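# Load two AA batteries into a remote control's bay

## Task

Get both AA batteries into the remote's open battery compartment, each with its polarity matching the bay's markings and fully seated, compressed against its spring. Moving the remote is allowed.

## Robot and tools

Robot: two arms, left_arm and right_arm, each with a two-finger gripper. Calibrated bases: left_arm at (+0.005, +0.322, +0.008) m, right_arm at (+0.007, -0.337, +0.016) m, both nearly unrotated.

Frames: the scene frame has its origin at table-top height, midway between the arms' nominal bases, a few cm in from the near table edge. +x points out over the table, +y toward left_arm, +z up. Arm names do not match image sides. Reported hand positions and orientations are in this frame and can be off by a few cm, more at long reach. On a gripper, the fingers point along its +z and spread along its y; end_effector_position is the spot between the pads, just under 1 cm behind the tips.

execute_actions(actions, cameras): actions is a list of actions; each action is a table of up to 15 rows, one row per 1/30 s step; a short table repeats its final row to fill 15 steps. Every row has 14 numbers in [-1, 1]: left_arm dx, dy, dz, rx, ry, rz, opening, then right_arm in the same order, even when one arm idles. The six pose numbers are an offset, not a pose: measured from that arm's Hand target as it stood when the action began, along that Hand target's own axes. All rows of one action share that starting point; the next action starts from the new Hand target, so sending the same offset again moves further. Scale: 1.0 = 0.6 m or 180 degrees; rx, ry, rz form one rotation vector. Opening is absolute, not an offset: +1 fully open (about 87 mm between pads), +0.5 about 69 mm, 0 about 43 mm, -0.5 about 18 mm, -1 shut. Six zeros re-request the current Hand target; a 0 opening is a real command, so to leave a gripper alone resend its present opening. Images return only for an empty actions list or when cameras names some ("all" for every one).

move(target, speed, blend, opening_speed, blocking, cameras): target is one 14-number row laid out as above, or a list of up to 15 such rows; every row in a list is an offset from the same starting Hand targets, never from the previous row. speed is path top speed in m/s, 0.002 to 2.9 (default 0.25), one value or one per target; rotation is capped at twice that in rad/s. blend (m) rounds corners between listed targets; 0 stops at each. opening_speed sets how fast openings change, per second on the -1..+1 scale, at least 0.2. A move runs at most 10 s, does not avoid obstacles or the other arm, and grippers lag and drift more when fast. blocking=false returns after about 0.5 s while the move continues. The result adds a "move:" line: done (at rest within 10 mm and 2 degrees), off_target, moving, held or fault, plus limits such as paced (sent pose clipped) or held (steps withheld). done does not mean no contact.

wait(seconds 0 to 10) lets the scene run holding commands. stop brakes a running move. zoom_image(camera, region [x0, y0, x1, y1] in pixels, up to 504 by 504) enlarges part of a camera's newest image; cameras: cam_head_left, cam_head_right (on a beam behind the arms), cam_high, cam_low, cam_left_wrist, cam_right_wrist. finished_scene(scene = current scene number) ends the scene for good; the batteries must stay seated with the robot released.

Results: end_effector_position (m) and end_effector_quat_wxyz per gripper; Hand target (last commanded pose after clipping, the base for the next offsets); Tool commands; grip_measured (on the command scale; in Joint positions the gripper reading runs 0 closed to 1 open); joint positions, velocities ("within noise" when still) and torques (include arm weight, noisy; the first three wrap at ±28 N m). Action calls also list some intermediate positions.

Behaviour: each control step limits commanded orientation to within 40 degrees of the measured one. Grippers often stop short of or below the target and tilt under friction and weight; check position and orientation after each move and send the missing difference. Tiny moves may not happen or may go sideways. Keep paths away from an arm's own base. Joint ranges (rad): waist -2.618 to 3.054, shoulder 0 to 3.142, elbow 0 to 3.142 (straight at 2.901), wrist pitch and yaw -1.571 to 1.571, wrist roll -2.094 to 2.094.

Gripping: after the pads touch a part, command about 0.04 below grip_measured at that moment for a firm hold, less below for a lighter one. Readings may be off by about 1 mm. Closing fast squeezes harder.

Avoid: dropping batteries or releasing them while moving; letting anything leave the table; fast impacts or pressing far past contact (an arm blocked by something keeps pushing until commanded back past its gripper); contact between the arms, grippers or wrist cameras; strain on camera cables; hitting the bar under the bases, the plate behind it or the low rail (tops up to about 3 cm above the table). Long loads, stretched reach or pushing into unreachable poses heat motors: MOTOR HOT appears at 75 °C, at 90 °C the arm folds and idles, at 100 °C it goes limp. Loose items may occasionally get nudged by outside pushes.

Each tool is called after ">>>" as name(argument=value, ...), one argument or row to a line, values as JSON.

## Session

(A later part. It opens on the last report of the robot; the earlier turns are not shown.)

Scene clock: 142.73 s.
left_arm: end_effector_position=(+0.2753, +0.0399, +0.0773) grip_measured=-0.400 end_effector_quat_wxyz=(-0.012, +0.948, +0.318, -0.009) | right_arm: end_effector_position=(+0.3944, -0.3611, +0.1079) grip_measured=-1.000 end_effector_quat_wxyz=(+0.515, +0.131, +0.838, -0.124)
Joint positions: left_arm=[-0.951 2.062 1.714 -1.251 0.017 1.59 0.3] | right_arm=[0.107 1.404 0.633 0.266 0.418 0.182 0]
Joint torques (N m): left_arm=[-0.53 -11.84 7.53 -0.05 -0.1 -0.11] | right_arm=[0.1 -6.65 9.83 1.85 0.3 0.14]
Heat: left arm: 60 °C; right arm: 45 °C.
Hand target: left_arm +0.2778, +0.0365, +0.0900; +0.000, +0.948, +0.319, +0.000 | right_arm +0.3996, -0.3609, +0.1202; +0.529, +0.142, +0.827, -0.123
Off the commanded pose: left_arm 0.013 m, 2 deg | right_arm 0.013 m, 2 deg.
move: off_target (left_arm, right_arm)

>>> move(
  target=[
    [0.0325, -0.0061, 0.015, 0, 0, 0, -1, 0, 0, 0, 0, 0, 0, -1],
    [0.0325, -0.0061, 0.07, 0, 0, 0, -1, 0, 0, 0.0, 0, 0, 0, -1],
  ],
  blend=[0.0, 0],
  speed=0.12,
  cameras=["cam_left_wrist"],
)

Scene clock: 146.10 s.
left_arm: end_effector_position=(+0.2884, +0.0502, +0.0492) grip_measured=-0.972 end_effector_quat_wxyz=(-0.001, +0.947, +0.322, -0.005) | right_arm: end_effector_position=(+0.3943, -0.3612, +0.1078) grip_measured=-1.000 end_effector_quat_wxyz=(+0.515, +0.131, +0.838, -0.125)
Joint positions: left_arm=[-0.909 2.062 1.601 -1.117 0.017 1.624 0.014] | right_arm=[0.107 1.404 0.633 0.266 0.419 0.183 0]
Joint torques (N m): left_arm=[0.23 -10.61 4.45 0.28 -0.11 0.02] | right_arm=[0.1 -6.65 9.84 1.85 0.31 0.15]
Heat: left arm: 61 °C; right arm: 45 °C.
Hand target: left_arm +0.2911, +0.0512, +0.0480; +0.000, +0.948, +0.319, +0.000 | right_arm +0.3996, -0.3609, +0.1201; +0.529, +0.142, +0.827, -0.123
Off the commanded pose: left_arm 0.003 m, 1 deg | right_arm 0.013 m, 2 deg.
move: off_target (right_arm)
camera_calibration:
cam_left_wrist: T_world_to_cam=[[-0.61124, 0.79141, -0.00744, 0.137314], [0.511858, 0.402465, 0.758963, -0.181706], [0.603645, 0.4601, -0.651092, -0.0190477], [0, 0, 0, 1]] pos_world=[0.188438, -0.0267778, 0.126528]
Images, in order (width x height): cam_left_wrist 672x504.

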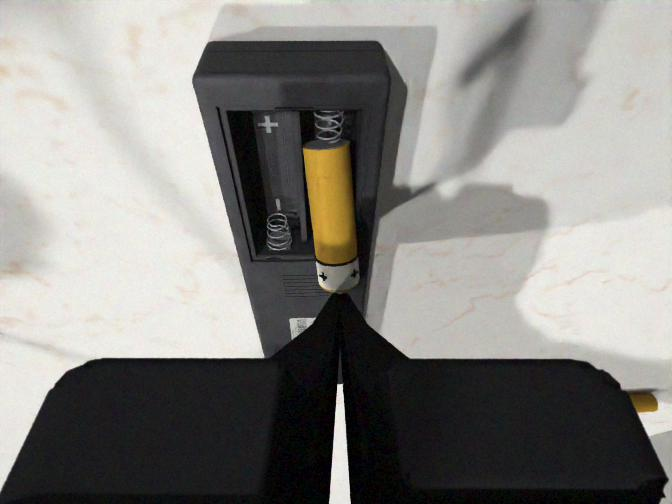

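>>> move(
  target=[0, 0, 0.0083, 0, 0, 0, -1, 0, 0, 0, 0, 0, 0, -1],
  speed=0.05,
)

>>> move(
  target=[-0.005, 0, 0, 0, 0, 0, -1, 0, 0, 0, 0, 0, 0, -1],
  speed=0.05,
  cameras=["cam_left_wrist"],
)

Scene clock: 147.70 s.
left_arm: end_effector_position=(+0.2887, +0.0499, +0.0460) grip_measured=-0.972 end_effector_quat_wxyz=(+0.001, +0.947, +0.322, -0.005) | right_arm: end_effector_position=(+0.3943, -0.3612, +0.1078) grip_measured=-1.000 end_effector_quat_wxyz=(+0.515, +0.131, +0.838, -0.125)
Joint positions: left_arm=[-0.909 2.062 1.588 -1.098 0.017 1.624 0.014] | right_arm=[0.107 1.404 0.633 0.266 0.419 0.183 0]
Joint torques (N m): left_arm=[0.16 -10.06 4.11 0.29 -0.13 -0.05] | right_arm=[0.09 -6.68 9.83 1.85 0.32 0.15]
Heat: left arm: 61 °C; right arm: 44 °C.
Hand target: left_arm +0.2911, +0.0512, +0.0430; +0.000, +0.948, +0.319, +0.000 | right_arm +0.3996, -0.3609, +0.1201; +0.529, +0.142, +0.827, -0.123
Off the commanded pose: left_arm 0.004 m, 1 deg | right_arm 0.013 m, 2 deg.
move: off_target (right_arm)

Scene clock: 148.40 s.
left_arm: end_effector_position=(+0.2889, +0.0497, +0.0460) grip_measured=-0.972 end_effector_quat_wxyz=(+0.001, +0.947, +0.322, -0.004) | right_arm: end_effector_position=(+0.3943, -0.3612, +0.1078) grip_measured=-1.000 end_effector_quat_wxyz=(+0.515, +0.131, +0.838, -0.125)
Joint positions: left_arm=[-0.909 2.062 1.588 -1.098 0.017 1.624 0.014] | right_arm=[0.107 1.404 0.633 0.266 0.419 0.183 0]
Joint torques (N m): left_arm=[-0.5 -10.1 3.92 0.24 -0.04 -0.04] | right_arm=[0.09 -6.67 9.83 1.84 0.32 0.15]
Heat: left arm: 61 °C; right arm: 44 °C.
Hand target: left_arm +0.2887, +0.0494, +0.0430; +0.000, +0.948, +0.319, +0.000 | right_arm +0.3996, -0.3609, +0.1201; +0.529, +0.142, +0.827, -0.123
Off the commanded pose: left_arm 0.003 m, 1 deg | right_arm 0.013 m, 2 deg.
move: off_target (right_arm)
camera_calibration:
cam_left_wrist: T_world_to_cam=[[-0.611156, 0.791402, -0.0131109, 0.138175], [0.509098, 0.405724, 0.759083, -0.178594], [0.606059, 0.457243, -0.650861, -0.0218969], [0, 0, 0, 1]] pos_world=[0.188639, -0.0268797, 0.123128]
Images, in order (width x height): cam_left_wrist 672x504.

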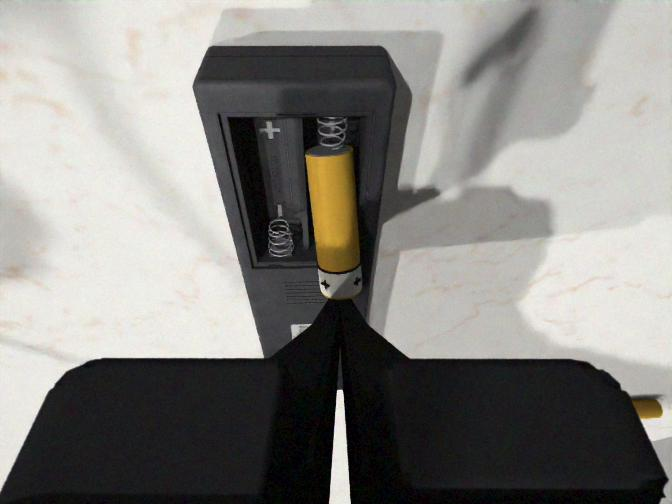

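>>> move(
  target=[-0.0083, 0, 0, 0, 0, 0, -1, 0, 0, 0, 0, 0, 0, -1],
  speed=0.05,
)

>>> move(
  target=[-0.0083, 0, 0, 0, 0, 0, -1, 0, 0, 0, 0, 0, 0, -1],
  speed=0.05,
  cameras=["cam_left_wrist"],
)

Scene clock: 149.50 s.
left_arm: end_effector_position=(+0.2859, +0.0468, +0.0460) grip_measured=-0.972 end_effector_quat_wxyz=(+0.001, +0.948, +0.319, -0.003) | right_arm: end_effector_position=(+0.3943, -0.3612, +0.1078) grip_measured=-1.000 end_effector_quat_wxyz=(+0.515, +0.131, +0.838, -0.125)
Joint positions: left_arm=[-0.92 2.062 1.588 -1.097 0.015 1.62 0.014] | right_arm=[0.107 1.404 0.633 0.266 0.419 0.183 0]
Joint torques (N m): left_arm=[-0.69 -10.28 4.01 0.24 -0.12 -0.11] | right_arm=[0.09 -6.65 9.84 1.85 0.31 0.15]
Heat: left arm: 61 °C; right arm: 44 °C.
Hand target: left_arm +0.2847, +0.0465, +0.0430; +0.000, +0.948, +0.319, +0.000 | right_arm +0.3996, -0.3609, +0.1201; +0.529, +0.142, +0.827, -0.123
Off the commanded pose: left_arm 0.003 m, 0 deg | right_arm 0.013 m, 2 deg.
move: off_target (right_arm)

Scene clock: 150.27 s.
left_arm: end_effector_position=(+0.2831, +0.0443, +0.0462) grip_measured=-0.972 end_effector_quat_wxyz=(+0.000, +0.948, +0.319, -0.001) | right_arm: end_effector_position=(+0.3943, -0.3612, +0.1078) grip_measured=-1.000 end_effector_quat_wxyz=(+0.515, +0.131, +0.838, -0.125)
Joint positions: left_arm=[-0.932 2.062 1.588 -1.097 0.01 1.607 0.014] | right_arm=[0.107 1.404 0.633 0.266 0.419 0.183 0]
Joint torques (N m): left_arm=[-0.72 -10.26 3.97 0.28 -0.03 -0.14] | right_arm=[0.1 -6.65 9.83 1.85 0.31 0.15]
Heat: left arm: 61 °C; right arm: 44 °C.
Hand target: left_arm +0.2808, +0.0435, +0.0430; +0.000, +0.948, +0.319, +0.000 | right_arm +0.3996, -0.3609, +0.1201; +0.529, +0.142, +0.827, -0.123
Off the commanded pose: left_arm 0.004 m, 0 deg | right_arm 0.013 m, 2 deg.
move: off_target (right_arm)
camera_calibration:
cam_left_wrist: T_world_to_cam=[[-0.606208, 0.795187, -0.0137244, 0.137442], [0.50712, 0.39978, 0.763548, -0.173069], [0.61265, 0.455909, -0.645606, -0.0178601], [0, 0, 0, 1]] pos_world=[0.182028, -0.0319603, 0.122502]
Images, in order (width x height): cam_left_wrist 672x504.

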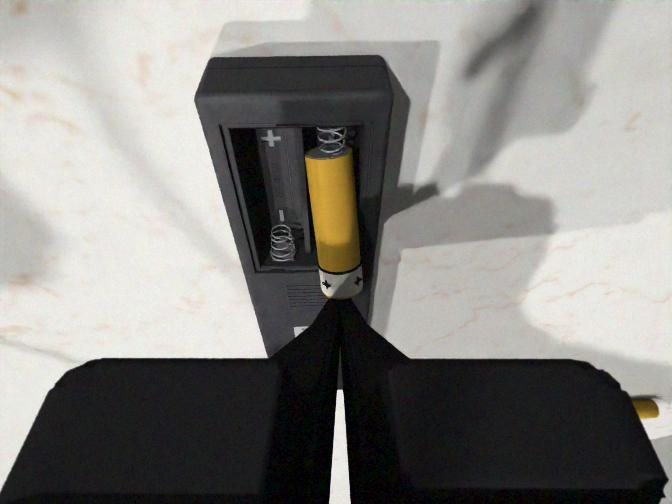

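>>> move(
  target=[
    [0.0167, 0, -0.005, 0, 0, 0, -1, 0, 0, 0, 0, 0, 0, -1],
    [0.0333, 0, -0.0833, 0, 0, 0, 0.5, 0, 0, 0, 0, 0, 0, -1],
  ],
  blend=[0.01, 0],
  speed=0.15,
  cameras=["cam_left_wrist"],
)

Scene clock: 158.23 s.
left_arm: end_effector_position=(+0.2915, +0.0576, +0.0764) grip_measured=+0.500 end_effector_quat_wxyz=(-0.018, +0.947, +0.321, -0.009) | right_arm: end_effector_position=(+0.3943, -0.3612, +0.1078) grip_measured=-1.000 end_effector_quat_wxyz=(+0.515, +0.131, +0.838, -0.125)
Joint positions: left_arm=[-0.893 2.062 1.708 -1.257 0.01 1.643 0.75] | right_arm=[0.107 1.404 0.633 0.266 0.419 0.183 0]
Joint torques (N m): left_arm=[0.31 -12.48 7.41 -0.11 -0.07 0.06] | right_arm=[0.09 -6.65 9.83 1.85 0.31 0.15]
Heat: left arm: 62 °C; right arm: 43 °C.
Hand target: left_arm +0.2966, +0.0555, +0.0930; +0.000, +0.948, +0.319, +0.000 | right_arm +0.3996, -0.3609, +0.1201; +0.529, +0.142, +0.827, -0.123
Off the commanded pose: left_arm 0.018 m, 2 deg | right_arm 0.013 m, 2 deg.
move: off_target (left_arm, right_arm); blend cut to 0.0052 m at target 1; target 2's new opening was sent with left_arm's hand 0.017 m and 2 deg from that target
camera_calibration:
cam_left_wrist: T_world_to_cam=[[-0.609045, 0.792728, 0.0254199, 0.130278], [0.525493, 0.37931, 0.761564, -0.209685], [0.594072, 0.477185, -0.647591, -0.00520258], [0, 0, 0, 1]] pos_world=[0.192624, -0.0212566, 0.153008]
Images, in order (width x height): cam_left_wrist 672x504.

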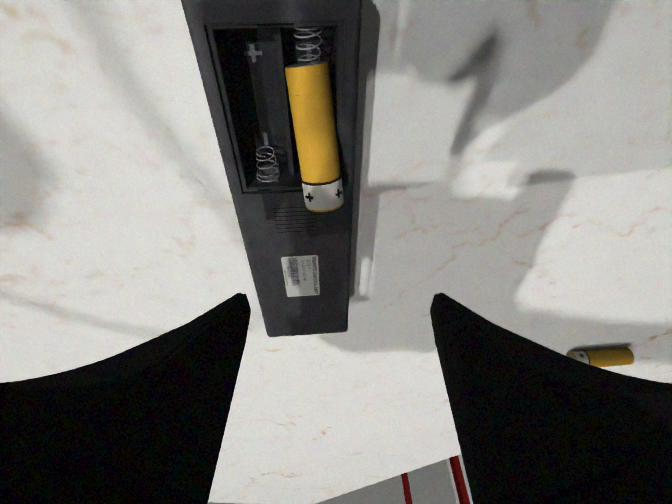

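>>> move(
  target=[0.011, 0.0222, 0.0633, 0, 0, 0, 0.5, 0, 0, 0, 0, 0, 0, -1],
  speed=0.12,
  cameras=["cam_left_wrist"],
)

Scene clock: 160.83 s.
left_arm: end_effector_position=(+0.3073, +0.0471, +0.0635) grip_measured=+0.500 end_effector_quat_wxyz=(+0.005, +0.947, +0.320, +0.001) | right_arm: end_effector_position=(+0.3943, -0.3612, +0.1078) grip_measured=-1.000 end_effector_quat_wxyz=(+0.515, +0.131, +0.838, -0.125)
Joint positions: left_arm=[-0.881 2.093 1.703 -1.171 0.01 1.656 0.75] | right_arm=[0.107 1.404 0.633 0.266 0.419 0.183 0]
Joint torques (N m): left_arm=[0.53 -9.22 4.59 0.31 -0.02 0.04] | right_arm=[0.09 -6.68 9.84 1.85 0.31 0.15]
Heat: left arm: 62 °C; right arm: 42 °C.
Hand target: left_arm +0.3099, +0.0488, +0.0549; +0.000, +0.948, +0.319, +0.000 | right_arm +0.3996, -0.3609, +0.1201; +0.529, +0.142, +0.827, -0.123
Off the commanded pose: left_arm 0.009 m, 1 deg | right_arm 0.013 m, 2 deg.
move: off_target (right_arm)
camera_calibration:
cam_left_wrist: T_world_to_cam=[[-0.607843, 0.793678, -0.024559, 0.151382], [0.500665, 0.407077, 0.763952, -0.198068], [0.616329, 0.452067, -0.644806, -0.0237771], [0, 0, 0, 1]] pos_world=[0.205836, -0.0287708, 0.1397]
Images, in order (width x height): cam_left_wrist 672x504.

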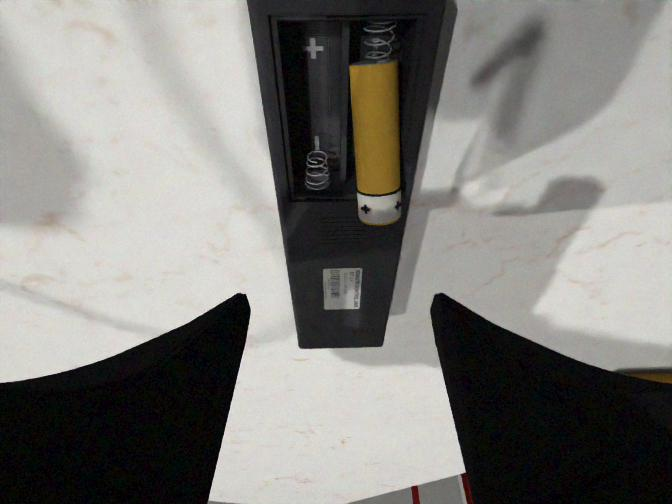

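>>> move(
  target=[0, 0, 0.0657, 0, 0, 0, 0.5, 0, 0, 0, 0, 0, 0, -1],
  speed=0.1,
  cameras=["cam_left_wrist"],
)

Scene clock: 162.37 s.
left_arm: end_effector_position=(+0.3081, +0.0467, +0.0238) grip_measured=+0.500 end_effector_quat_wxyz=(+0.005, +0.947, +0.320, +0.001) | right_arm: end_effector_position=(+0.3943, -0.3612, +0.1078) grip_measured=-1.000 end_effector_quat_wxyz=(+0.515, +0.131, +0.838, -0.125)
Joint positions: left_arm=[-0.881 2.131 1.601 -1.032 0.01 1.656 0.75] | right_arm=[0.107 1.404 0.633 0.266 0.419 0.183 0]
Joint torques (N m): left_arm=[0.49 -9.43 4.55 0.29 0.02 0.06] | right_arm=[0.1 -6.65 9.84 1.85 0.32 0.15]
Heat: left arm: 62 °C; right arm: 42 °C.
Hand target: left_arm +0.3099, +0.0489, +0.0156; +0.000, +0.948, +0.319, +0.000 | right_arm +0.3996, -0.3609, +0.1201; +0.529, +0.142, +0.827, -0.123
Off the commanded pose: left_arm 0.009 m, 1 deg | right_arm 0.013 m, 2 deg.
move: off_target (right_arm)
camera_calibration:
cam_left_wrist: T_world_to_cam=[[-0.607828, 0.793713, -0.0237474, 0.151206], [0.501092, 0.406594, 0.763929, -0.168036], [0.615996, 0.452438, -0.644863, -0.0495574], [0, 0, 0, 1]] pos_world=[0.206636, -0.0292704, 0.100001]
Images, in order (width x height): cam_left_wrist 672x504.

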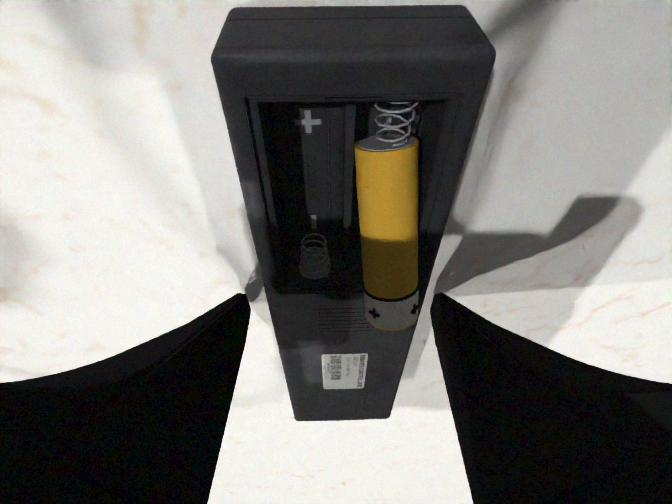

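>>> move(
  target=[0, 0, 0, 0, 0, 0, -0.05, 0, 0, 0, 0, 0, 0, -1],
  opening_speed=0.5,
)

Scene clock: 164.13 s.
left_arm: end_effector_position=(+0.3082, +0.0466, +0.0238) grip_measured=+0.093 end_effector_quat_wxyz=(+0.005, +0.947, +0.320, +0.001) | right_arm: end_effector_position=(+0.3943, -0.3612, +0.1078) grip_measured=-1.000 end_effector_quat_wxyz=(+0.515, +0.131, +0.838, -0.125)
Joint positions: left_arm=[-0.881 2.131 1.601 -1.031 0.01 1.656 0.547] | right_arm=[0.107 1.404 0.633 0.266 0.419 0.183 0]
Joint torques (N m): left_arm=[0.29 -9.11 4.42 0.25 0.01 0.05] | right_arm=[0.09 -6.67 9.83 1.85 0.31 0.15]
Heat: left arm: 61 °C; right arm: 42 °C.
Hand target: left_arm +0.3099, +0.0489, +0.0156; +0.000, +0.948, +0.319, +0.000 | right_arm +0.3996, -0.3609, +0.1201; +0.529, +0.142, +0.827, -0.123
Off the commanded pose: left_arm 0.009 m, 1 deg | right_arm 0.013 m, 2 deg.
move: off_target (right_arm)

>>> move(
  target=[
    [0, 0, -0.03, 0, 0, 0, -0.05, 0, 0, 0, 0, 0, 0, -1],
    [-0.035, 0.0338, -0.03, 0, 0, -0.533, -0.05, 0, 0, 0, 0, 0, 0, -1],
    [-0.0735, 0.0737, -0.03, 0, 0, 0.933, -0.05, 0, 0, 0, 0, 0, 0, -1],
  ],
  blend=[0.01, 0.02, 0],
  speed=0.3,
  cameras=["cam_left_wrist", "cam_head_left", "cam_high"],
)

Scene clock: 172.27 s.
left_arm: end_effector_position=(+0.2958, -0.0114, +0.0267) grip_measured=+0.092 end_effector_quat_wxyz=(-0.016, -0.407, +0.913, +0.015) | right_arm: end_effector_position=(+0.3943, -0.3612, +0.1078) grip_measured=-1.000 end_effector_quat_wxyz=(+0.515, +0.131, +0.838, -0.125)
Joint positions: left_arm=[-0.796 2.325 1.927 -1.214 0.026 -1.586 0.546] | right_arm=[0.107 1.404 0.633 0.266 0.419 0.183 0]
Joint torques (N m): left_arm=[-0.25 -14.49 3.33 0.36 -0.32 -0.37] | right_arm=[0.1 -6.67 9.84 1.85 0.31 0.15]
Heat: left arm: 61 °C; right arm: 41 °C.
Hand target: left_arm +0.3016, -0.0130, +0.0336; +0.000, -0.417, +0.909, +0.000 | right_arm +0.3996, -0.3609, +0.1201; +0.529, +0.142, +0.827, -0.123
Off the commanded pose: left_arm 0.009 m, 3 deg | right_arm 0.013 m, 2 deg.
move: off_target (left_arm, right_arm); blend cut to 0.0089 m at target 1
camera_calibration:
cam_left_wrist: T_world_to_cam=[[0.743156, -0.667003, -0.0531624, -0.225605], [-0.390411, -0.496765, 0.775115, 0.112659], [-0.543413, -0.555276, -0.62958, 0.317279], [0, 0, 0, 1]] pos_world=[0.384056, 0.0816633, 0.100435]
Images, in order (width x height): cam_head_left 672x504, cam_high 672x504, cam_left_wrist 672x504.

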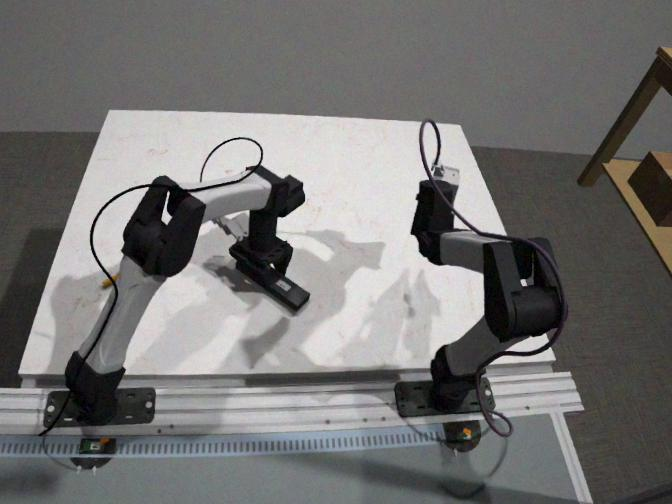

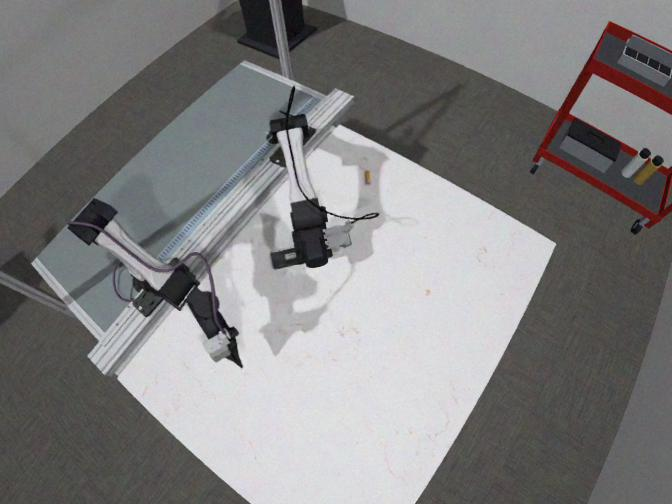

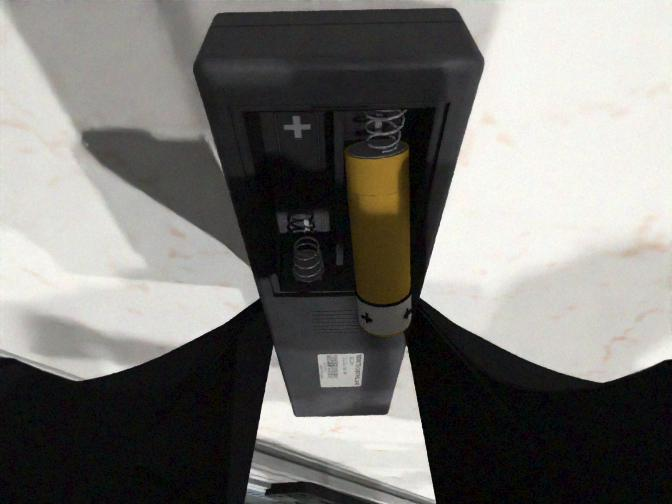

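>>> move(
  target=[0, 0, 0.0277, 0, 0, 0, -0.05, 0, 0, 0, 0, 0, 0, -1],
  speed=0.05,
)

>>> move(
  target=[0, 0, 0, 0, 0, 0, 0.5, 0, 0, 0, 0, 0, 0, -1],
  opening_speed=0.7,
)

>>> move(
  target=[0, 0, -0.2, 0, 0, 0, 0.5, 0, 0, 0, 0, 0, 0, -1],
  speed=0.15,
  cameras=["cam_left_wrist", "cam_head_left", "cam_head_right"],
)

Scene clock: 173.47 s.
left_arm: end_effector_position=(+0.2956, -0.0113, +0.0254) grip_measured=+0.092 end_effector_quat_wxyz=(-0.013, -0.407, +0.913, +0.007) | right_arm: end_effector_position=(+0.3943, -0.3612, +0.1078) grip_measured=-1.000 end_effector_quat_wxyz=(+0.515, +0.131, +0.838, -0.125)
Joint positions: left_arm=[-0.796 2.305 1.89 -1.179 0.026 -1.586 0.546] | right_arm=[0.107 1.404 0.633 0.266 0.419 0.183 0]
Joint torques (N m): left_arm=[0.03 -11.86 2.76 0.62 -0.29 -0.26] | right_arm=[0.12 -6.65 9.83 1.85 0.31 0.15]
Heat: left arm: 62 °C; right arm: 41 °C.
Hand target: left_arm +0.3016, -0.0129, +0.0169; +0.000, -0.417, +0.909, +0.000 | right_arm +0.3996, -0.3609, +0.1201; +0.529, +0.142, +0.827, -0.123
Off the commanded pose: left_arm 0.011 m, 2 deg | right_arm 0.013 m, 2 deg.
move: off_target (left_arm, right_arm)

Scene clock: 174.47 s.
left_arm: end_effector_position=(+0.2991, -0.0139, +0.0225) grip_measured=+0.500 end_effector_quat_wxyz=(-0.008, -0.412, +0.911, -0.001) | right_arm: end_effector_position=(+0.3943, -0.3612, +0.1078) grip_measured=-1.000 end_effector_quat_wxyz=(+0.515, +0.131, +0.838, -0.125)
Joint positions: left_arm=[-0.796 2.305 1.879 -1.15 0.024 -1.597 0.75] | right_arm=[0.107 1.404 0.633 0.266 0.419 0.183 0]
Joint torques (N m): left_arm=[-0.12 -11.85 3.71 0.37 -0.27 -0.19] | right_arm=[0.09 -6.67 9.85 1.85 0.31 0.15]
Heat: left arm: 62 °C; right arm: 41 °C.
Hand target: left_arm +0.3016, -0.0129, +0.0168; +0.000, -0.417, +0.909, +0.000 | right_arm +0.3996, -0.3609, +0.1201; +0.529, +0.142, +0.827, -0.123
Off the commanded pose: left_arm 0.006 m, 1 deg | right_arm 0.013 m, 2 deg.
move: off_target (right_arm)

Scene clock: 176.03 s.
left_arm: end_effector_position=(+0.2991, -0.0151, +0.1271) grip_measured=+0.500 end_effector_quat_wxyz=(-0.006, -0.413, +0.910, -0.007) | right_arm: end_effector_position=(+0.3943, -0.3612, +0.1078) grip_measured=-1.000 end_effector_quat_wxyz=(+0.515, +0.131, +0.838, -0.125)
Joint positions: left_arm=[-0.796 2.305 2.296 -1.555 0.024 -1.601 0.75] | right_arm=[0.107 1.404 0.633 0.266 0.419 0.183 0]
Joint torques (N m): left_arm=[0.27 -13.27 6.67 0.05 -0.25 -0.18] | right_arm=[0.1 -6.67 9.83 1.85 0.31 0.15]
Heat: left arm: 62 °C; right arm: 41 °C.
Hand target: left_arm +0.3016, -0.0129, +0.1368; +0.000, -0.417, +0.909, +0.000 | right_arm +0.3996, -0.3609, +0.1201; +0.529, +0.142, +0.827, -0.123
Off the commanded pose: left_arm 0.010 m, 1 deg | right_arm 0.013 m, 2 deg.
joint sent to its limit (left arm) — joint 4 (wrist pitch), lower limit. The joint targets still meet the commanded pose.
move: off_target (right_arm)
camera_calibration:
cam_left_wrist: T_world_to_cam=[[0.754066, -0.65677, -0.00609984, -0.234319], [-0.411009, -0.4791, 0.775587, 0.0406737], [-0.512305, -0.582337, -0.631211, 0.370727], [0, 0, 0, 1]] pos_world=[0.383334, 0.0814809, 0.201032]
Images, in order (width x height): cam_head_left 672x504, cam_head_right 672x504, cam_left_wrist 672x504.

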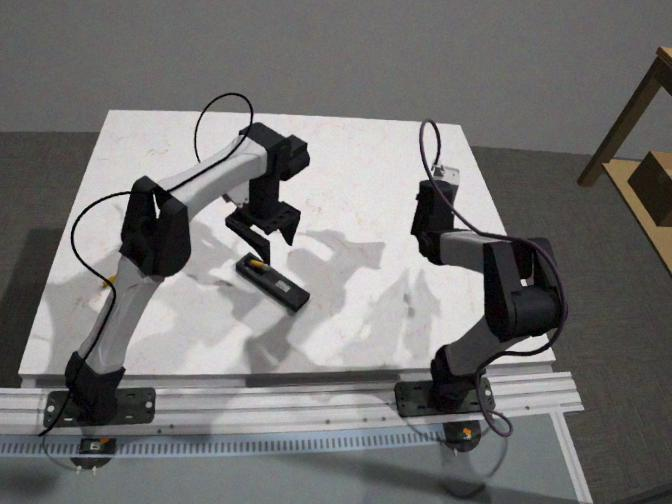

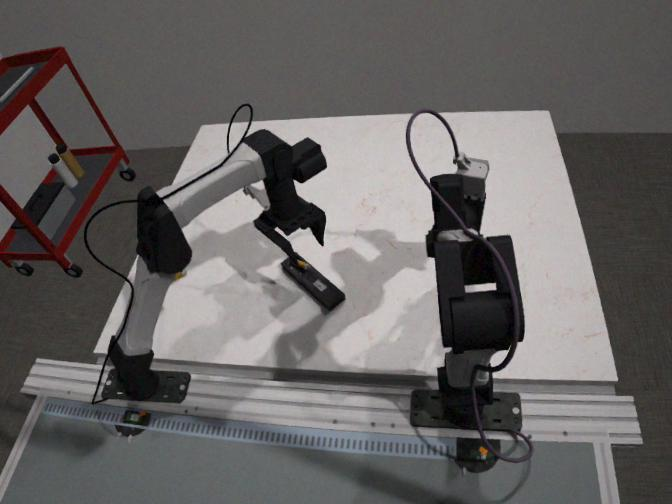

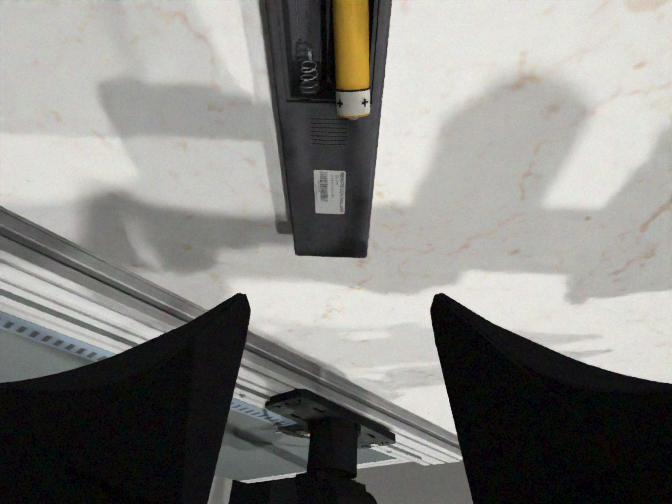

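>>> zoom_image(
  camera="cam_head_left",
  region=[220, 220, 330, 330],
)

>>> zoom_image(
  camera="cam_head_right",
  region=[260, 220, 370, 330],
)

Scaled by 4.582 from the camera's 672x504 image, which has a finer 960x720 frame.

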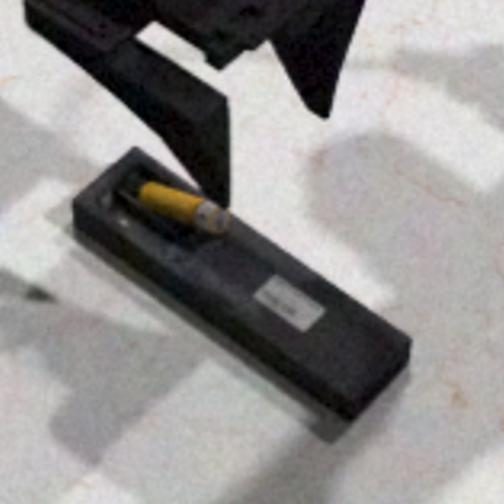

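Scaled by 4.582 from the camera's 672x504 image, which has a finer 960x720 frame.

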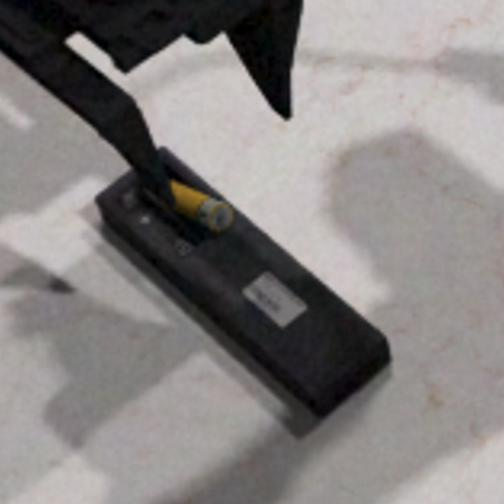

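>>> move(
  target=[-0.1765, 0.0133, 0.033, 0, 0, 0, 0.0, 0.1731, 0.3875, -0.3949, -0.3674, -0.0308, -0.1332, 1],
  speed=0.25,
  cameras=["cam_right_wrist", "cam_head_left", "cam_head_right", "cam_low"],
)

Scene clock: 184.37 s.
left_arm: end_effector_position=(+0.3590, +0.0700, +0.1197) grip_measured=+0.000 end_effector_quat_wxyz=(-0.010, -0.418, +0.908, +0.000) | right_arm: end_effector_position=(+0.2400, -0.0615, +0.0970) grip_measured=+0.967 end_effector_quat_wxyz=(+0.508, -0.334, +0.762, +0.223)
Joint positions: left_arm=[-0.56 2.305 2.263 -1.542 0.023 -1.376 0.5] | right_arm=[0.895 1.221 0.391 0.469 0.047 0.037 0.983]
Joint torques (N m): left_arm=[0.35 -11.74 5.38 0.34 -0.24 0] | right_arm=[0.09 -3 10.25 2.24 -0.19 -0.09]
Heat: left arm: 63 °C; right arm: 41 °C.
Hand target: left_arm +0.3646, +0.0724, +0.1171; +0.000, -0.417, +0.909, +0.000 | right_arm +0.2441, -0.0501, +0.1102; +0.522, -0.338, +0.746, +0.237
Off the commanded pose: left_arm 0.007 m, 1 deg | right_arm 0.018 m, 3 deg.
move: off_target (right_arm)
camera_calibration:
cam_right_wrist: T_world_to_cam=[[0.728296, -0.685204, 0.00896065, -0.220623], [-0.655047, -0.699964, -0.28454, 0.162964], [0.20124, 0.20136, -0.958622, 0.201094], [0, 0, 0, 1]] pos_world=[0.22696, -0.0775945, 0.24112]
Images, in order (width x height): cam_head_left 672x504, cam_head_right 672x504, cam_low 672x504, cam_right_wrist 672x504.

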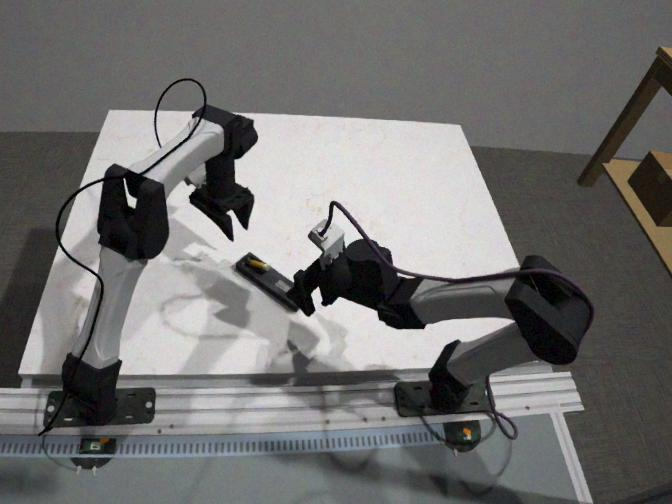

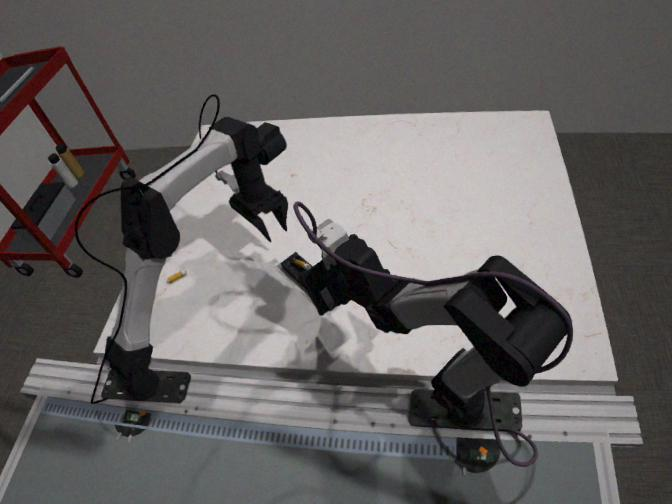

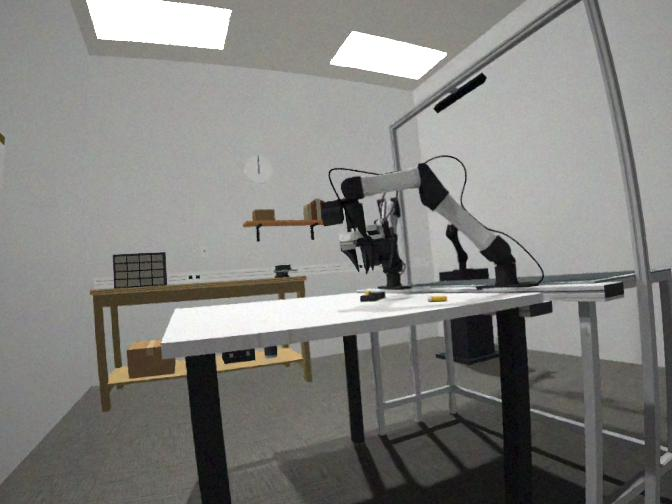

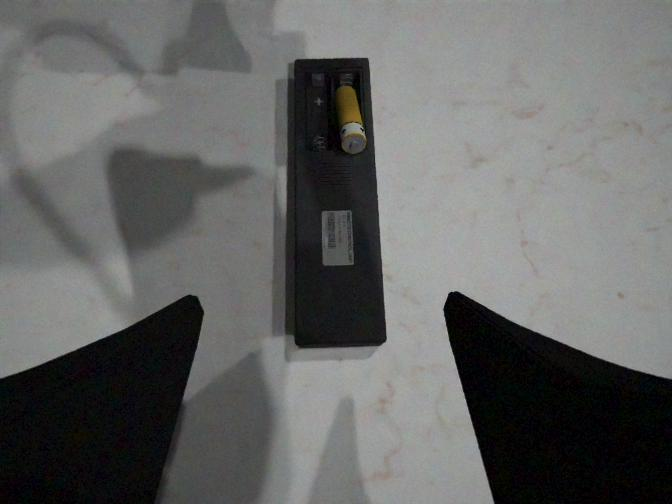

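>>> move(
  target=[0, 0, 0, 0, 0, 0, 0.0, 0.0885, -0.0185, 0.0498, -0.0031, 0, -0.0011, 1],
  speed=0.12,
  cameras=["cam_right_wrist"],
)

Scene clock: 188.37 s.
left_arm: end_effector_position=(+0.3590, +0.0700, +0.1197) grip_measured=+0.000 end_effector_quat_wxyz=(-0.010, -0.418, +0.908, +0.000) | right_arm: end_effector_position=(+0.2589, -0.0504, +0.0506) grip_measured=+0.967 end_effector_quat_wxyz=(+0.519, -0.337, +0.750, +0.235)
Joint positions: left_arm=[-0.56 2.305 2.263 -1.542 0.023 -1.376 0.5] | right_arm=[0.853 1.561 0.336 0.902 -0.011 0.017 0.983]
Joint torques (N m): left_arm=[0.35 -11.82 5.35 0.24 -0.29 0.06] | right_arm=[-0.95 -4.44 5.64 2.22 -0.25 -0.09]
Heat: left arm: 63 °C; right arm: 42 °C.
Hand target: left_arm +0.3646, +0.0724, +0.1171; +0.000, -0.417, +0.909, +0.000 | right_arm +0.2589, -0.0499, +0.0501; +0.521, -0.342, +0.744, +0.240
Off the commanded pose: left_arm 0.007 m, 1 deg | right_arm 0.001 m, 1 deg.
move: done
camera_calibration:
cam_right_wrist: T_world_to_cam=[[0.741306, -0.671131, 0.00698722, -0.228881], [-0.634413, -0.704072, -0.319066, 0.166091], [0.219054, 0.232093, -0.947707, 0.146946], [0, 0, 0, 1]] pos_world=[0.242852, -0.070774, 0.193855]
Images, in order (width x height): cam_right_wrist 672x504.

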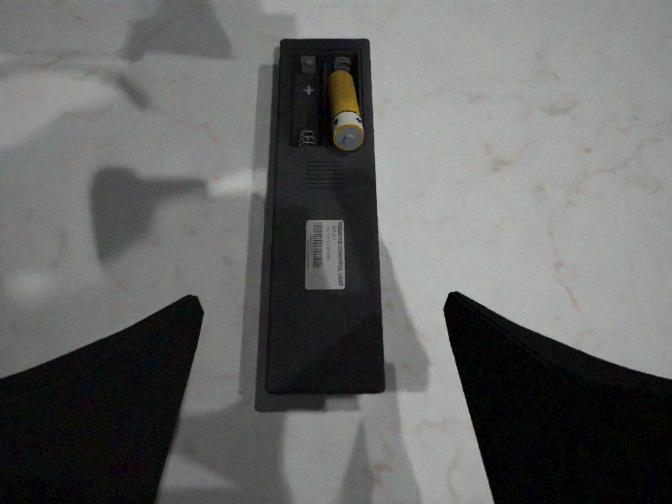

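>>> move(
  target=[0, 0, 0, 0, 0, 0, 0.0, 0.0377, 0, 0.0137, 0, 0, 0, 1],
  speed=0.06,
  cameras=["cam_right_wrist"],
)

Scene clock: 190.47 s.
left_arm: end_effector_position=(+0.3590, +0.0700, +0.1197) grip_measured=+0.000 end_effector_quat_wxyz=(-0.010, -0.418, +0.908, +0.000) | right_arm: end_effector_position=(+0.2598, -0.0500, +0.0275) grip_measured=+0.967 end_effector_quat_wxyz=(+0.521, -0.337, +0.748, +0.235)
Joint positions: left_arm=[-0.56 2.305 2.263 -1.542 0.023 -1.376 0.5] | right_arm=[0.853 1.715 0.313 1.083 -0.011 0.016 0.983]
Joint torques (N m): left_arm=[0.38 -11.77 5.11 0.23 -0.26 0.06] | right_arm=[-0.77 -4.85 4.64 2.19 -0.23 -0.07]
Heat: left arm: 63 °C; right arm: 42 °C.
Hand target: left_arm +0.3646, +0.0724, +0.1171; +0.000, -0.417, +0.909, +0.000 | right_arm +0.2589, -0.0499, +0.0261; +0.521, -0.342, +0.744, +0.240
Off the commanded pose: left_arm 0.007 m, 1 deg | right_arm 0.002 m, 1 deg.
move: done
camera_calibration:
cam_right_wrist: T_world_to_cam=[[0.741402, -0.671021, 0.00733413, -0.229164], [-0.63329, -0.703245, -0.323095, 0.159483], [0.221961, 0.234899, -0.946338, 0.12411], [0, 0, 0, 1]] pos_world=[0.243354, -0.0707718, 0.170659]
Images, in order (width x height): cam_right_wrist 672x504.

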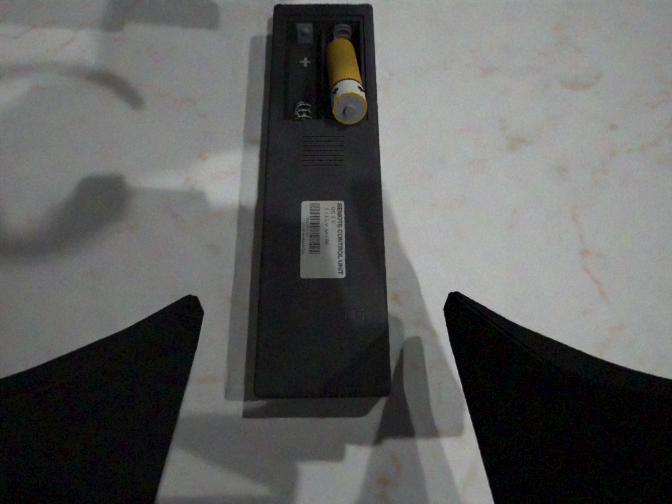

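>>> move(
  target=[0, 0, 0, 0, 0, 0, 0.0, 0.0188, 0, 0.0068, 0, 0, 0, 1],
  speed=0.05,
  cameras=["cam_right_wrist"],
)

Scene clock: 193.03 s.
left_arm: end_effector_position=(+0.3590, +0.0700, +0.1197) grip_measured=+0.000 end_effector_quat_wxyz=(-0.010, -0.418, +0.908, +0.000) | right_arm: end_effector_position=(+0.2601, -0.0501, +0.0150) grip_measured=+0.967 end_effector_quat_wxyz=(+0.520, -0.337, +0.749, +0.235)
Joint positions: left_arm=[-0.56 2.305 2.263 -1.542 0.023 -1.376 0.5] | right_arm=[0.853 1.799 0.307 1.172 -0.011 0.016 0.983]
Joint torques (N m): left_arm=[0.24 -11.41 5.26 0.28 -0.26 0.02] | right_arm=[-0.66 -5.2 4.12 2.2 -0.22 -0.07]
Heat: left arm: 63 °C; right arm: 42 °C.
Hand target: left_arm +0.3646, +0.0724, +0.1171; +0.000, -0.417, +0.909, +0.000 | right_arm +0.2588, -0.0499, +0.0140; +0.521, -0.342, +0.744, +0.240
Off the commanded pose: left_arm 0.007 m, 1 deg | right_arm 0.002 m, 1 deg.
move: done
camera_calibration:
cam_right_wrist: T_world_to_cam=[[0.741464, -0.670949, 0.007681, -0.22936], [-0.633395, -0.70365, -0.322005, 0.155457], [0.221454, 0.23389, -0.946707, 0.112324], [0, 0, 0, 1]] pos_world=[0.243654, -0.0707727, 0.158158]
Images, in order (width x height): cam_right_wrist 672x504.

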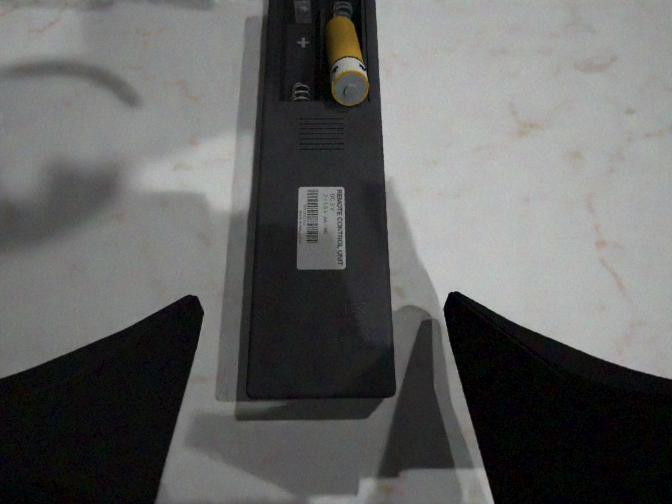

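>>> move(
  target=[0, 0, 0, 0, 0, 0, 0.0, 0.0125, 0, 0.0046, 0, 0, 0, 1],
  speed=0.05,
  cameras=["cam_right_wrist"],
)

Scene clock: 194.47 s.
left_arm: end_effector_position=(+0.3590, +0.0700, +0.1197) grip_measured=+0.000 end_effector_quat_wxyz=(-0.010, -0.418, +0.908, +0.000) | right_arm: end_effector_position=(+0.2608, -0.0496, +0.0077) grip_measured=+0.967 end_effector_quat_wxyz=(+0.521, -0.338, +0.748, +0.235)
Joint positions: left_arm=[-0.56 2.305 2.263 -1.542 0.023 -1.376 0.5] | right_arm=[0.853 1.855 0.307 1.23 -0.011 0.014 0.983]
Joint torques (N m): left_arm=[0.35 -11.84 5.2 0.27 -0.26 0.07] | right_arm=[-0.62 -5.33 3.66 2.2 -0.21 -0.05]
Heat: left arm: 63 °C; right arm: 42 °C.
Hand target: left_arm +0.3646, +0.0724, +0.1171; +0.000, -0.417, +0.909, +0.000 | right_arm +0.2589, -0.0499, +0.0061; +0.521, -0.342, +0.744, +0.240
Off the commanded pose: left_arm 0.007 m, 1 deg | right_arm 0.003 m, 1 deg.
move: done
camera_calibration:
cam_right_wrist: T_world_to_cam=[[0.741969, -0.670368, 0.00941881, -0.229602], [-0.63192, -0.70397, -0.324198, 0.153495], [0.223962, 0.234593, -0.945943, 0.104481], [0, 0, 0, 1]] pos_world=[0.243955, -0.0703723, 0.150758]
Images, in order (width x height): cam_right_wrist 672x504.

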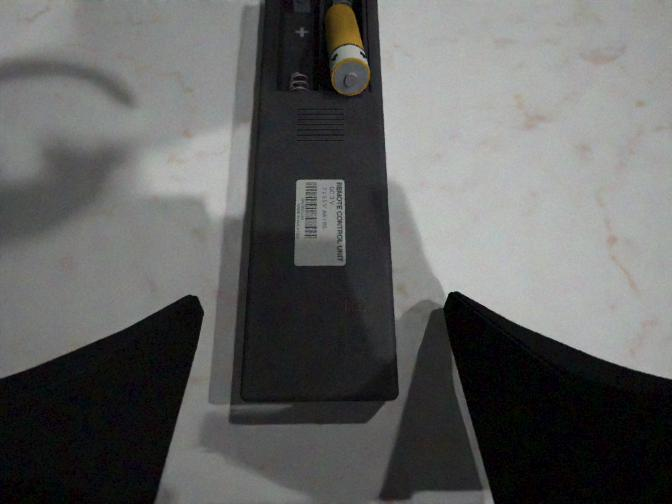

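>>> move(
  target=[0, 0, 0, 0, 0, 0, 0.0, 0, 0, 0, 0, 0, 0, -0.08],
  opening_speed=0.6,
  cameras=["cam_right_wrist"],
)

Scene clock: 197.07 s.
left_arm: end_effector_position=(+0.3590, +0.0700, +0.1197) grip_measured=+0.000 end_effector_quat_wxyz=(-0.010, -0.418, +0.908, +0.000) | right_arm: end_effector_position=(+0.2607, -0.0495, +0.0077) grip_measured=+0.061 end_effector_quat_wxyz=(+0.521, -0.338, +0.748, +0.235)
Joint positions: left_arm=[-0.56 2.305 2.263 -1.542 0.023 -1.376 0.5] | right_arm=[0.853 1.855 0.307 1.23 -0.011 0.014 0.531]
Joint torques (N m): left_arm=[0.27 -11.55 5.39 0.32 -0.31 0.02] | right_arm=[-0.61 -5.31 3.64 2.21 -0.2 -0.05]
Heat: left arm: 63 °C; right arm: 42 °C.
Hand target: left_arm +0.3646, +0.0724, +0.1171; +0.000, -0.417, +0.909, +0.000 | right_arm +0.2589, -0.0499, +0.0061; +0.521, -0.342, +0.744, +0.240
Off the commanded pose: left_arm 0.007 m, 1 deg | right_arm 0.002 m, 1 deg.
move: done
camera_calibration:
cam_right_wrist: T_world_to_cam=[[0.742422, -0.66987, 0.00920332, -0.22957], [-0.631495, -0.704345, -0.324211, 0.153304], [0.223661, 0.234889, -0.94594, 0.104598], [0, 0, 0, 1]] pos_world=[0.243854, -0.0703722, 0.150758]
Images, in order (width x height): cam_right_wrist 672x504.

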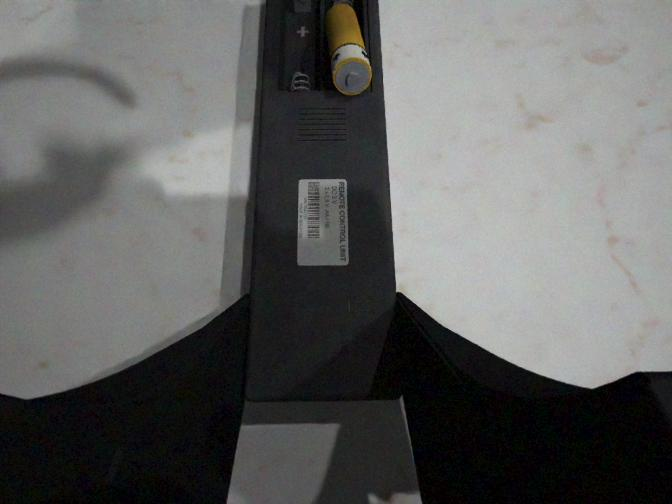

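>>> move(
  target=[0.1135, -0.0237, 0.0618, 0, 0, 0.0033, -0.3, 0, 0, 0, 0, 0, 0, -0.08],
  speed=0.12,
  cameras=["cam_left_wrist"],
)

Scene clock: 200.23 s.
left_arm: end_effector_position=(+0.3284, +0.0101, +0.0887) grip_measured=-0.300 end_effector_quat_wxyz=(-0.004, -0.408, +0.913, -0.007) | right_arm: end_effector_position=(+0.2607, -0.0495, +0.0077) grip_measured=+0.061 end_effector_quat_wxyz=(+0.521, -0.338, +0.748, +0.235)
Joint positions: left_arm=[-0.712 2.305 2.141 -1.4 0.021 -1.505 0.35] | right_arm=[0.853 1.855 0.307 1.23 -0.011 0.014 0.531]
Joint torques (N m): left_arm=[-0.02 -11.21 4.41 0.3 -0.31 -0.15] | right_arm=[-0.62 -5.33 3.63 2.21 -0.19 -0.04]
Heat: left arm: 63 °C; right arm: 43 °C.
Hand target: left_arm +0.3310, +0.0116, +0.0800; +0.000, -0.412, +0.911, +0.000 | right_arm +0.2589, -0.0499, +0.0061; +0.521, -0.342, +0.744, +0.240
Off the commanded pose: left_arm 0.009 m, 1 deg | right_arm 0.002 m, 1 deg.
move: done
camera_calibration:
cam_left_wrist: T_world_to_cam=[[0.745511, -0.666484, -0.00365759, -0.237371], [-0.420334, -0.474419, 0.773464, 0.0977162], [-0.517236, -0.575088, -0.63383, 0.377849], [0, 0, 0, 1]] pos_world=[0.413473, 0.105451, 0.163044]
Images, in order (width x height): cam_left_wrist 672x504.

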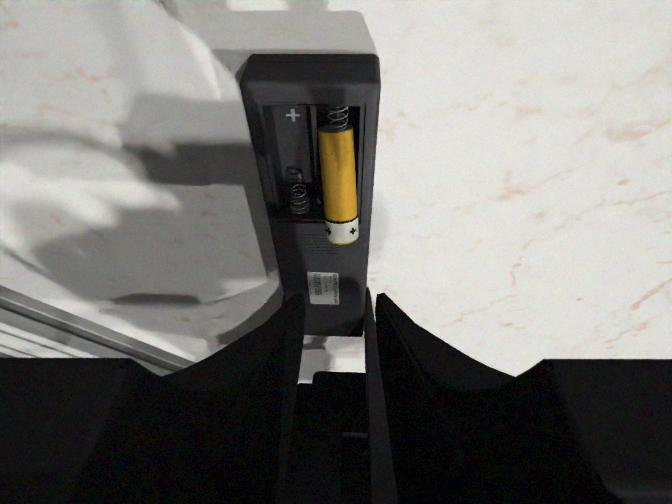

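>>> move(
  target=[-0.0022, 0, 0.05, 0, 0, 0, -0.3, 0, 0, 0, 0, 0, 0, -0.08],
  speed=0.08,
  cameras=["cam_left_wrist"],
)

Scene clock: 201.83 s.
left_arm: end_effector_position=(+0.3290, +0.0099, +0.0589) grip_measured=-0.300 end_effector_quat_wxyz=(-0.004, -0.408, +0.913, -0.007) | right_arm: end_effector_position=(+0.2607, -0.0495, +0.0077) grip_measured=+0.061 end_effector_quat_wxyz=(+0.521, -0.338, +0.748, +0.235)
Joint positions: left_arm=[-0.712 2.305 2.023 -1.282 0.021 -1.505 0.35] | right_arm=[0.853 1.855 0.307 1.23 -0.011 0.014 0.531]
Joint torques (N m): left_arm=[0.2 -10.96 4.53 0.35 -0.24 -0.13] | right_arm=[-0.62 -5.34 3.63 2.21 -0.2 -0.04]
Heat: left arm: 63 °C; right arm: 43 °C.
Hand target: left_arm +0.3319, +0.0126, +0.0500; +0.000, -0.412, +0.911, +0.000 | right_arm +0.2589, -0.0499, +0.0061; +0.521, -0.342, +0.744, +0.240
Off the commanded pose: left_arm 0.010 m, 1 deg | right_arm 0.002 m, 1 deg.
move: done
camera_calibration:
cam_left_wrist: T_world_to_cam=[[0.746041, -0.66589, -0.00373175, -0.238263], [-0.419905, -0.474782, 0.773474, 0.12083], [-0.51682, -0.575476, -0.633818, 0.35908], [0, 0, 0, 1]] pos_world=[0.414071, 0.105353, 0.133244]
Images, in order (width x height): cam_left_wrist 672x504.

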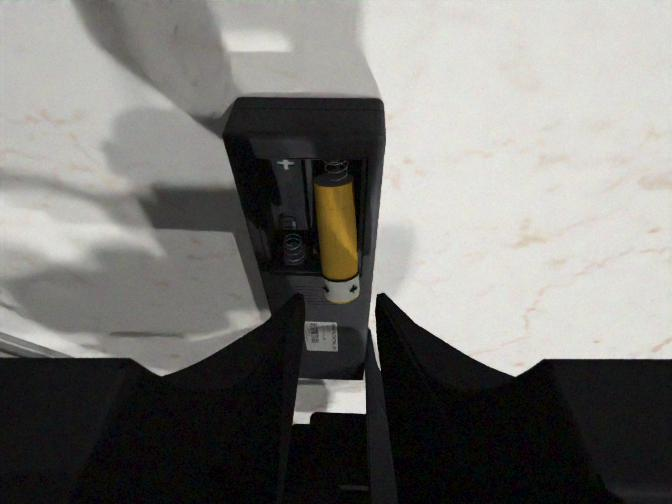

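>>> move(
  target=[0.0, 0, 0.0222, 0, 0, 0, -0.3, 0, 0, 0, 0, 0, 0, -0.08],
  speed=0.06,
  cameras=["cam_left_wrist"],
)

Scene clock: 203.27 s.
left_arm: end_effector_position=(+0.3295, +0.0095, +0.0478) grip_measured=-0.300 end_effector_quat_wxyz=(-0.003, -0.408, +0.913, -0.010) | right_arm: end_effector_position=(+0.2607, -0.0495, +0.0077) grip_measured=+0.061 end_effector_quat_wxyz=(+0.521, -0.338, +0.748, +0.235)
Joint positions: left_arm=[-0.712 2.305 1.979 -1.233 0.021 -1.505 0.35] | right_arm=[0.853 1.855 0.307 1.23 -0.011 0.014 0.531]
Joint torques (N m): left_arm=[-0.01 -10.47 4.26 0.31 -0.27 -0.11] | right_arm=[-0.61 -5.33 3.64 2.21 -0.2 -0.05]
Heat: left arm: 63 °C; right arm: 43 °C.
Hand target: left_arm +0.3319, +0.0126, +0.0367; +0.000, -0.412, +0.911, +0.000 | right_arm +0.2589, -0.0499, +0.0061; +0.521, -0.342, +0.744, +0.240
Off the commanded pose: left_arm 0.012 m, 1 deg | right_arm 0.002 m, 1 deg.
move: off_target (left_arm)
camera_calibration:
cam_left_wrist: T_world_to_cam=[[0.745972, -0.665976, 0.00162714, -0.239141], [-0.423207, -0.472153, 0.773284, 0.130488], [-0.51422, -0.577537, -0.634058, 0.351324], [0, 0, 0, 1]] pos_world=[0.414274, 0.105251, 0.122244]
Images, in order (width x height): cam_left_wrist 672x504.

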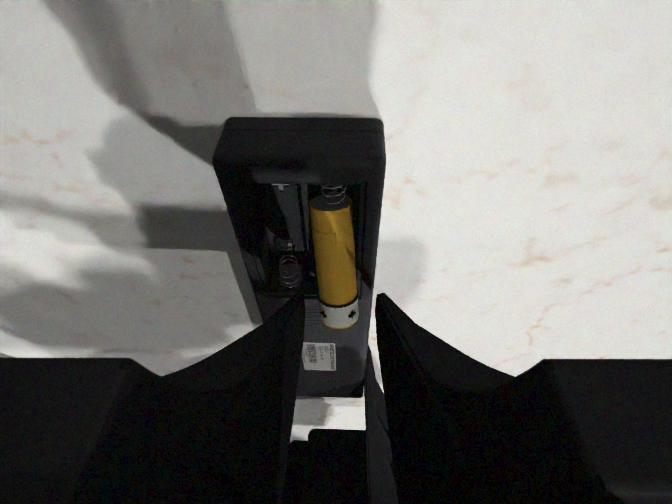

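>>> move(
  target=[0.0, 0, 0.006, 0, 0, 0, -0.3, 0, 0, 0, 0, 0, 0, -0.08],
  speed=0.05,
)

Scene clock: 204.50 s.
left_arm: end_effector_position=(+0.3298, +0.0094, +0.0452) grip_measured=-0.300 end_effector_quat_wxyz=(-0.002, -0.408, +0.913, -0.011) | right_arm: end_effector_position=(+0.2607, -0.0495, +0.0077) grip_measured=+0.061 end_effector_quat_wxyz=(+0.521, -0.338, +0.748, +0.235)
Joint positions: left_arm=[-0.712 2.305 1.969 -1.22 0.021 -1.505 0.35] | right_arm=[0.853 1.855 0.307 1.23 -0.011 0.014 0.531]
Joint torques (N m): left_arm=[0.21 -10.48 4.07 0.32 -0.24 -0.07] | right_arm=[-0.62 -5.31 3.64 2.21 -0.2 -0.05]
Heat: left arm: 63 °C; right arm: 43 °C.
Hand target: left_arm +0.3319, +0.0126, +0.0331; +0.000, -0.412, +0.911, +0.000 | right_arm +0.2589, -0.0499, +0.0061; +0.521, -0.342, +0.744, +0.240
Off the commanded pose: left_arm 0.013 m, 1 deg | right_arm 0.002 m, 1 deg.
move: off_target (left_arm)


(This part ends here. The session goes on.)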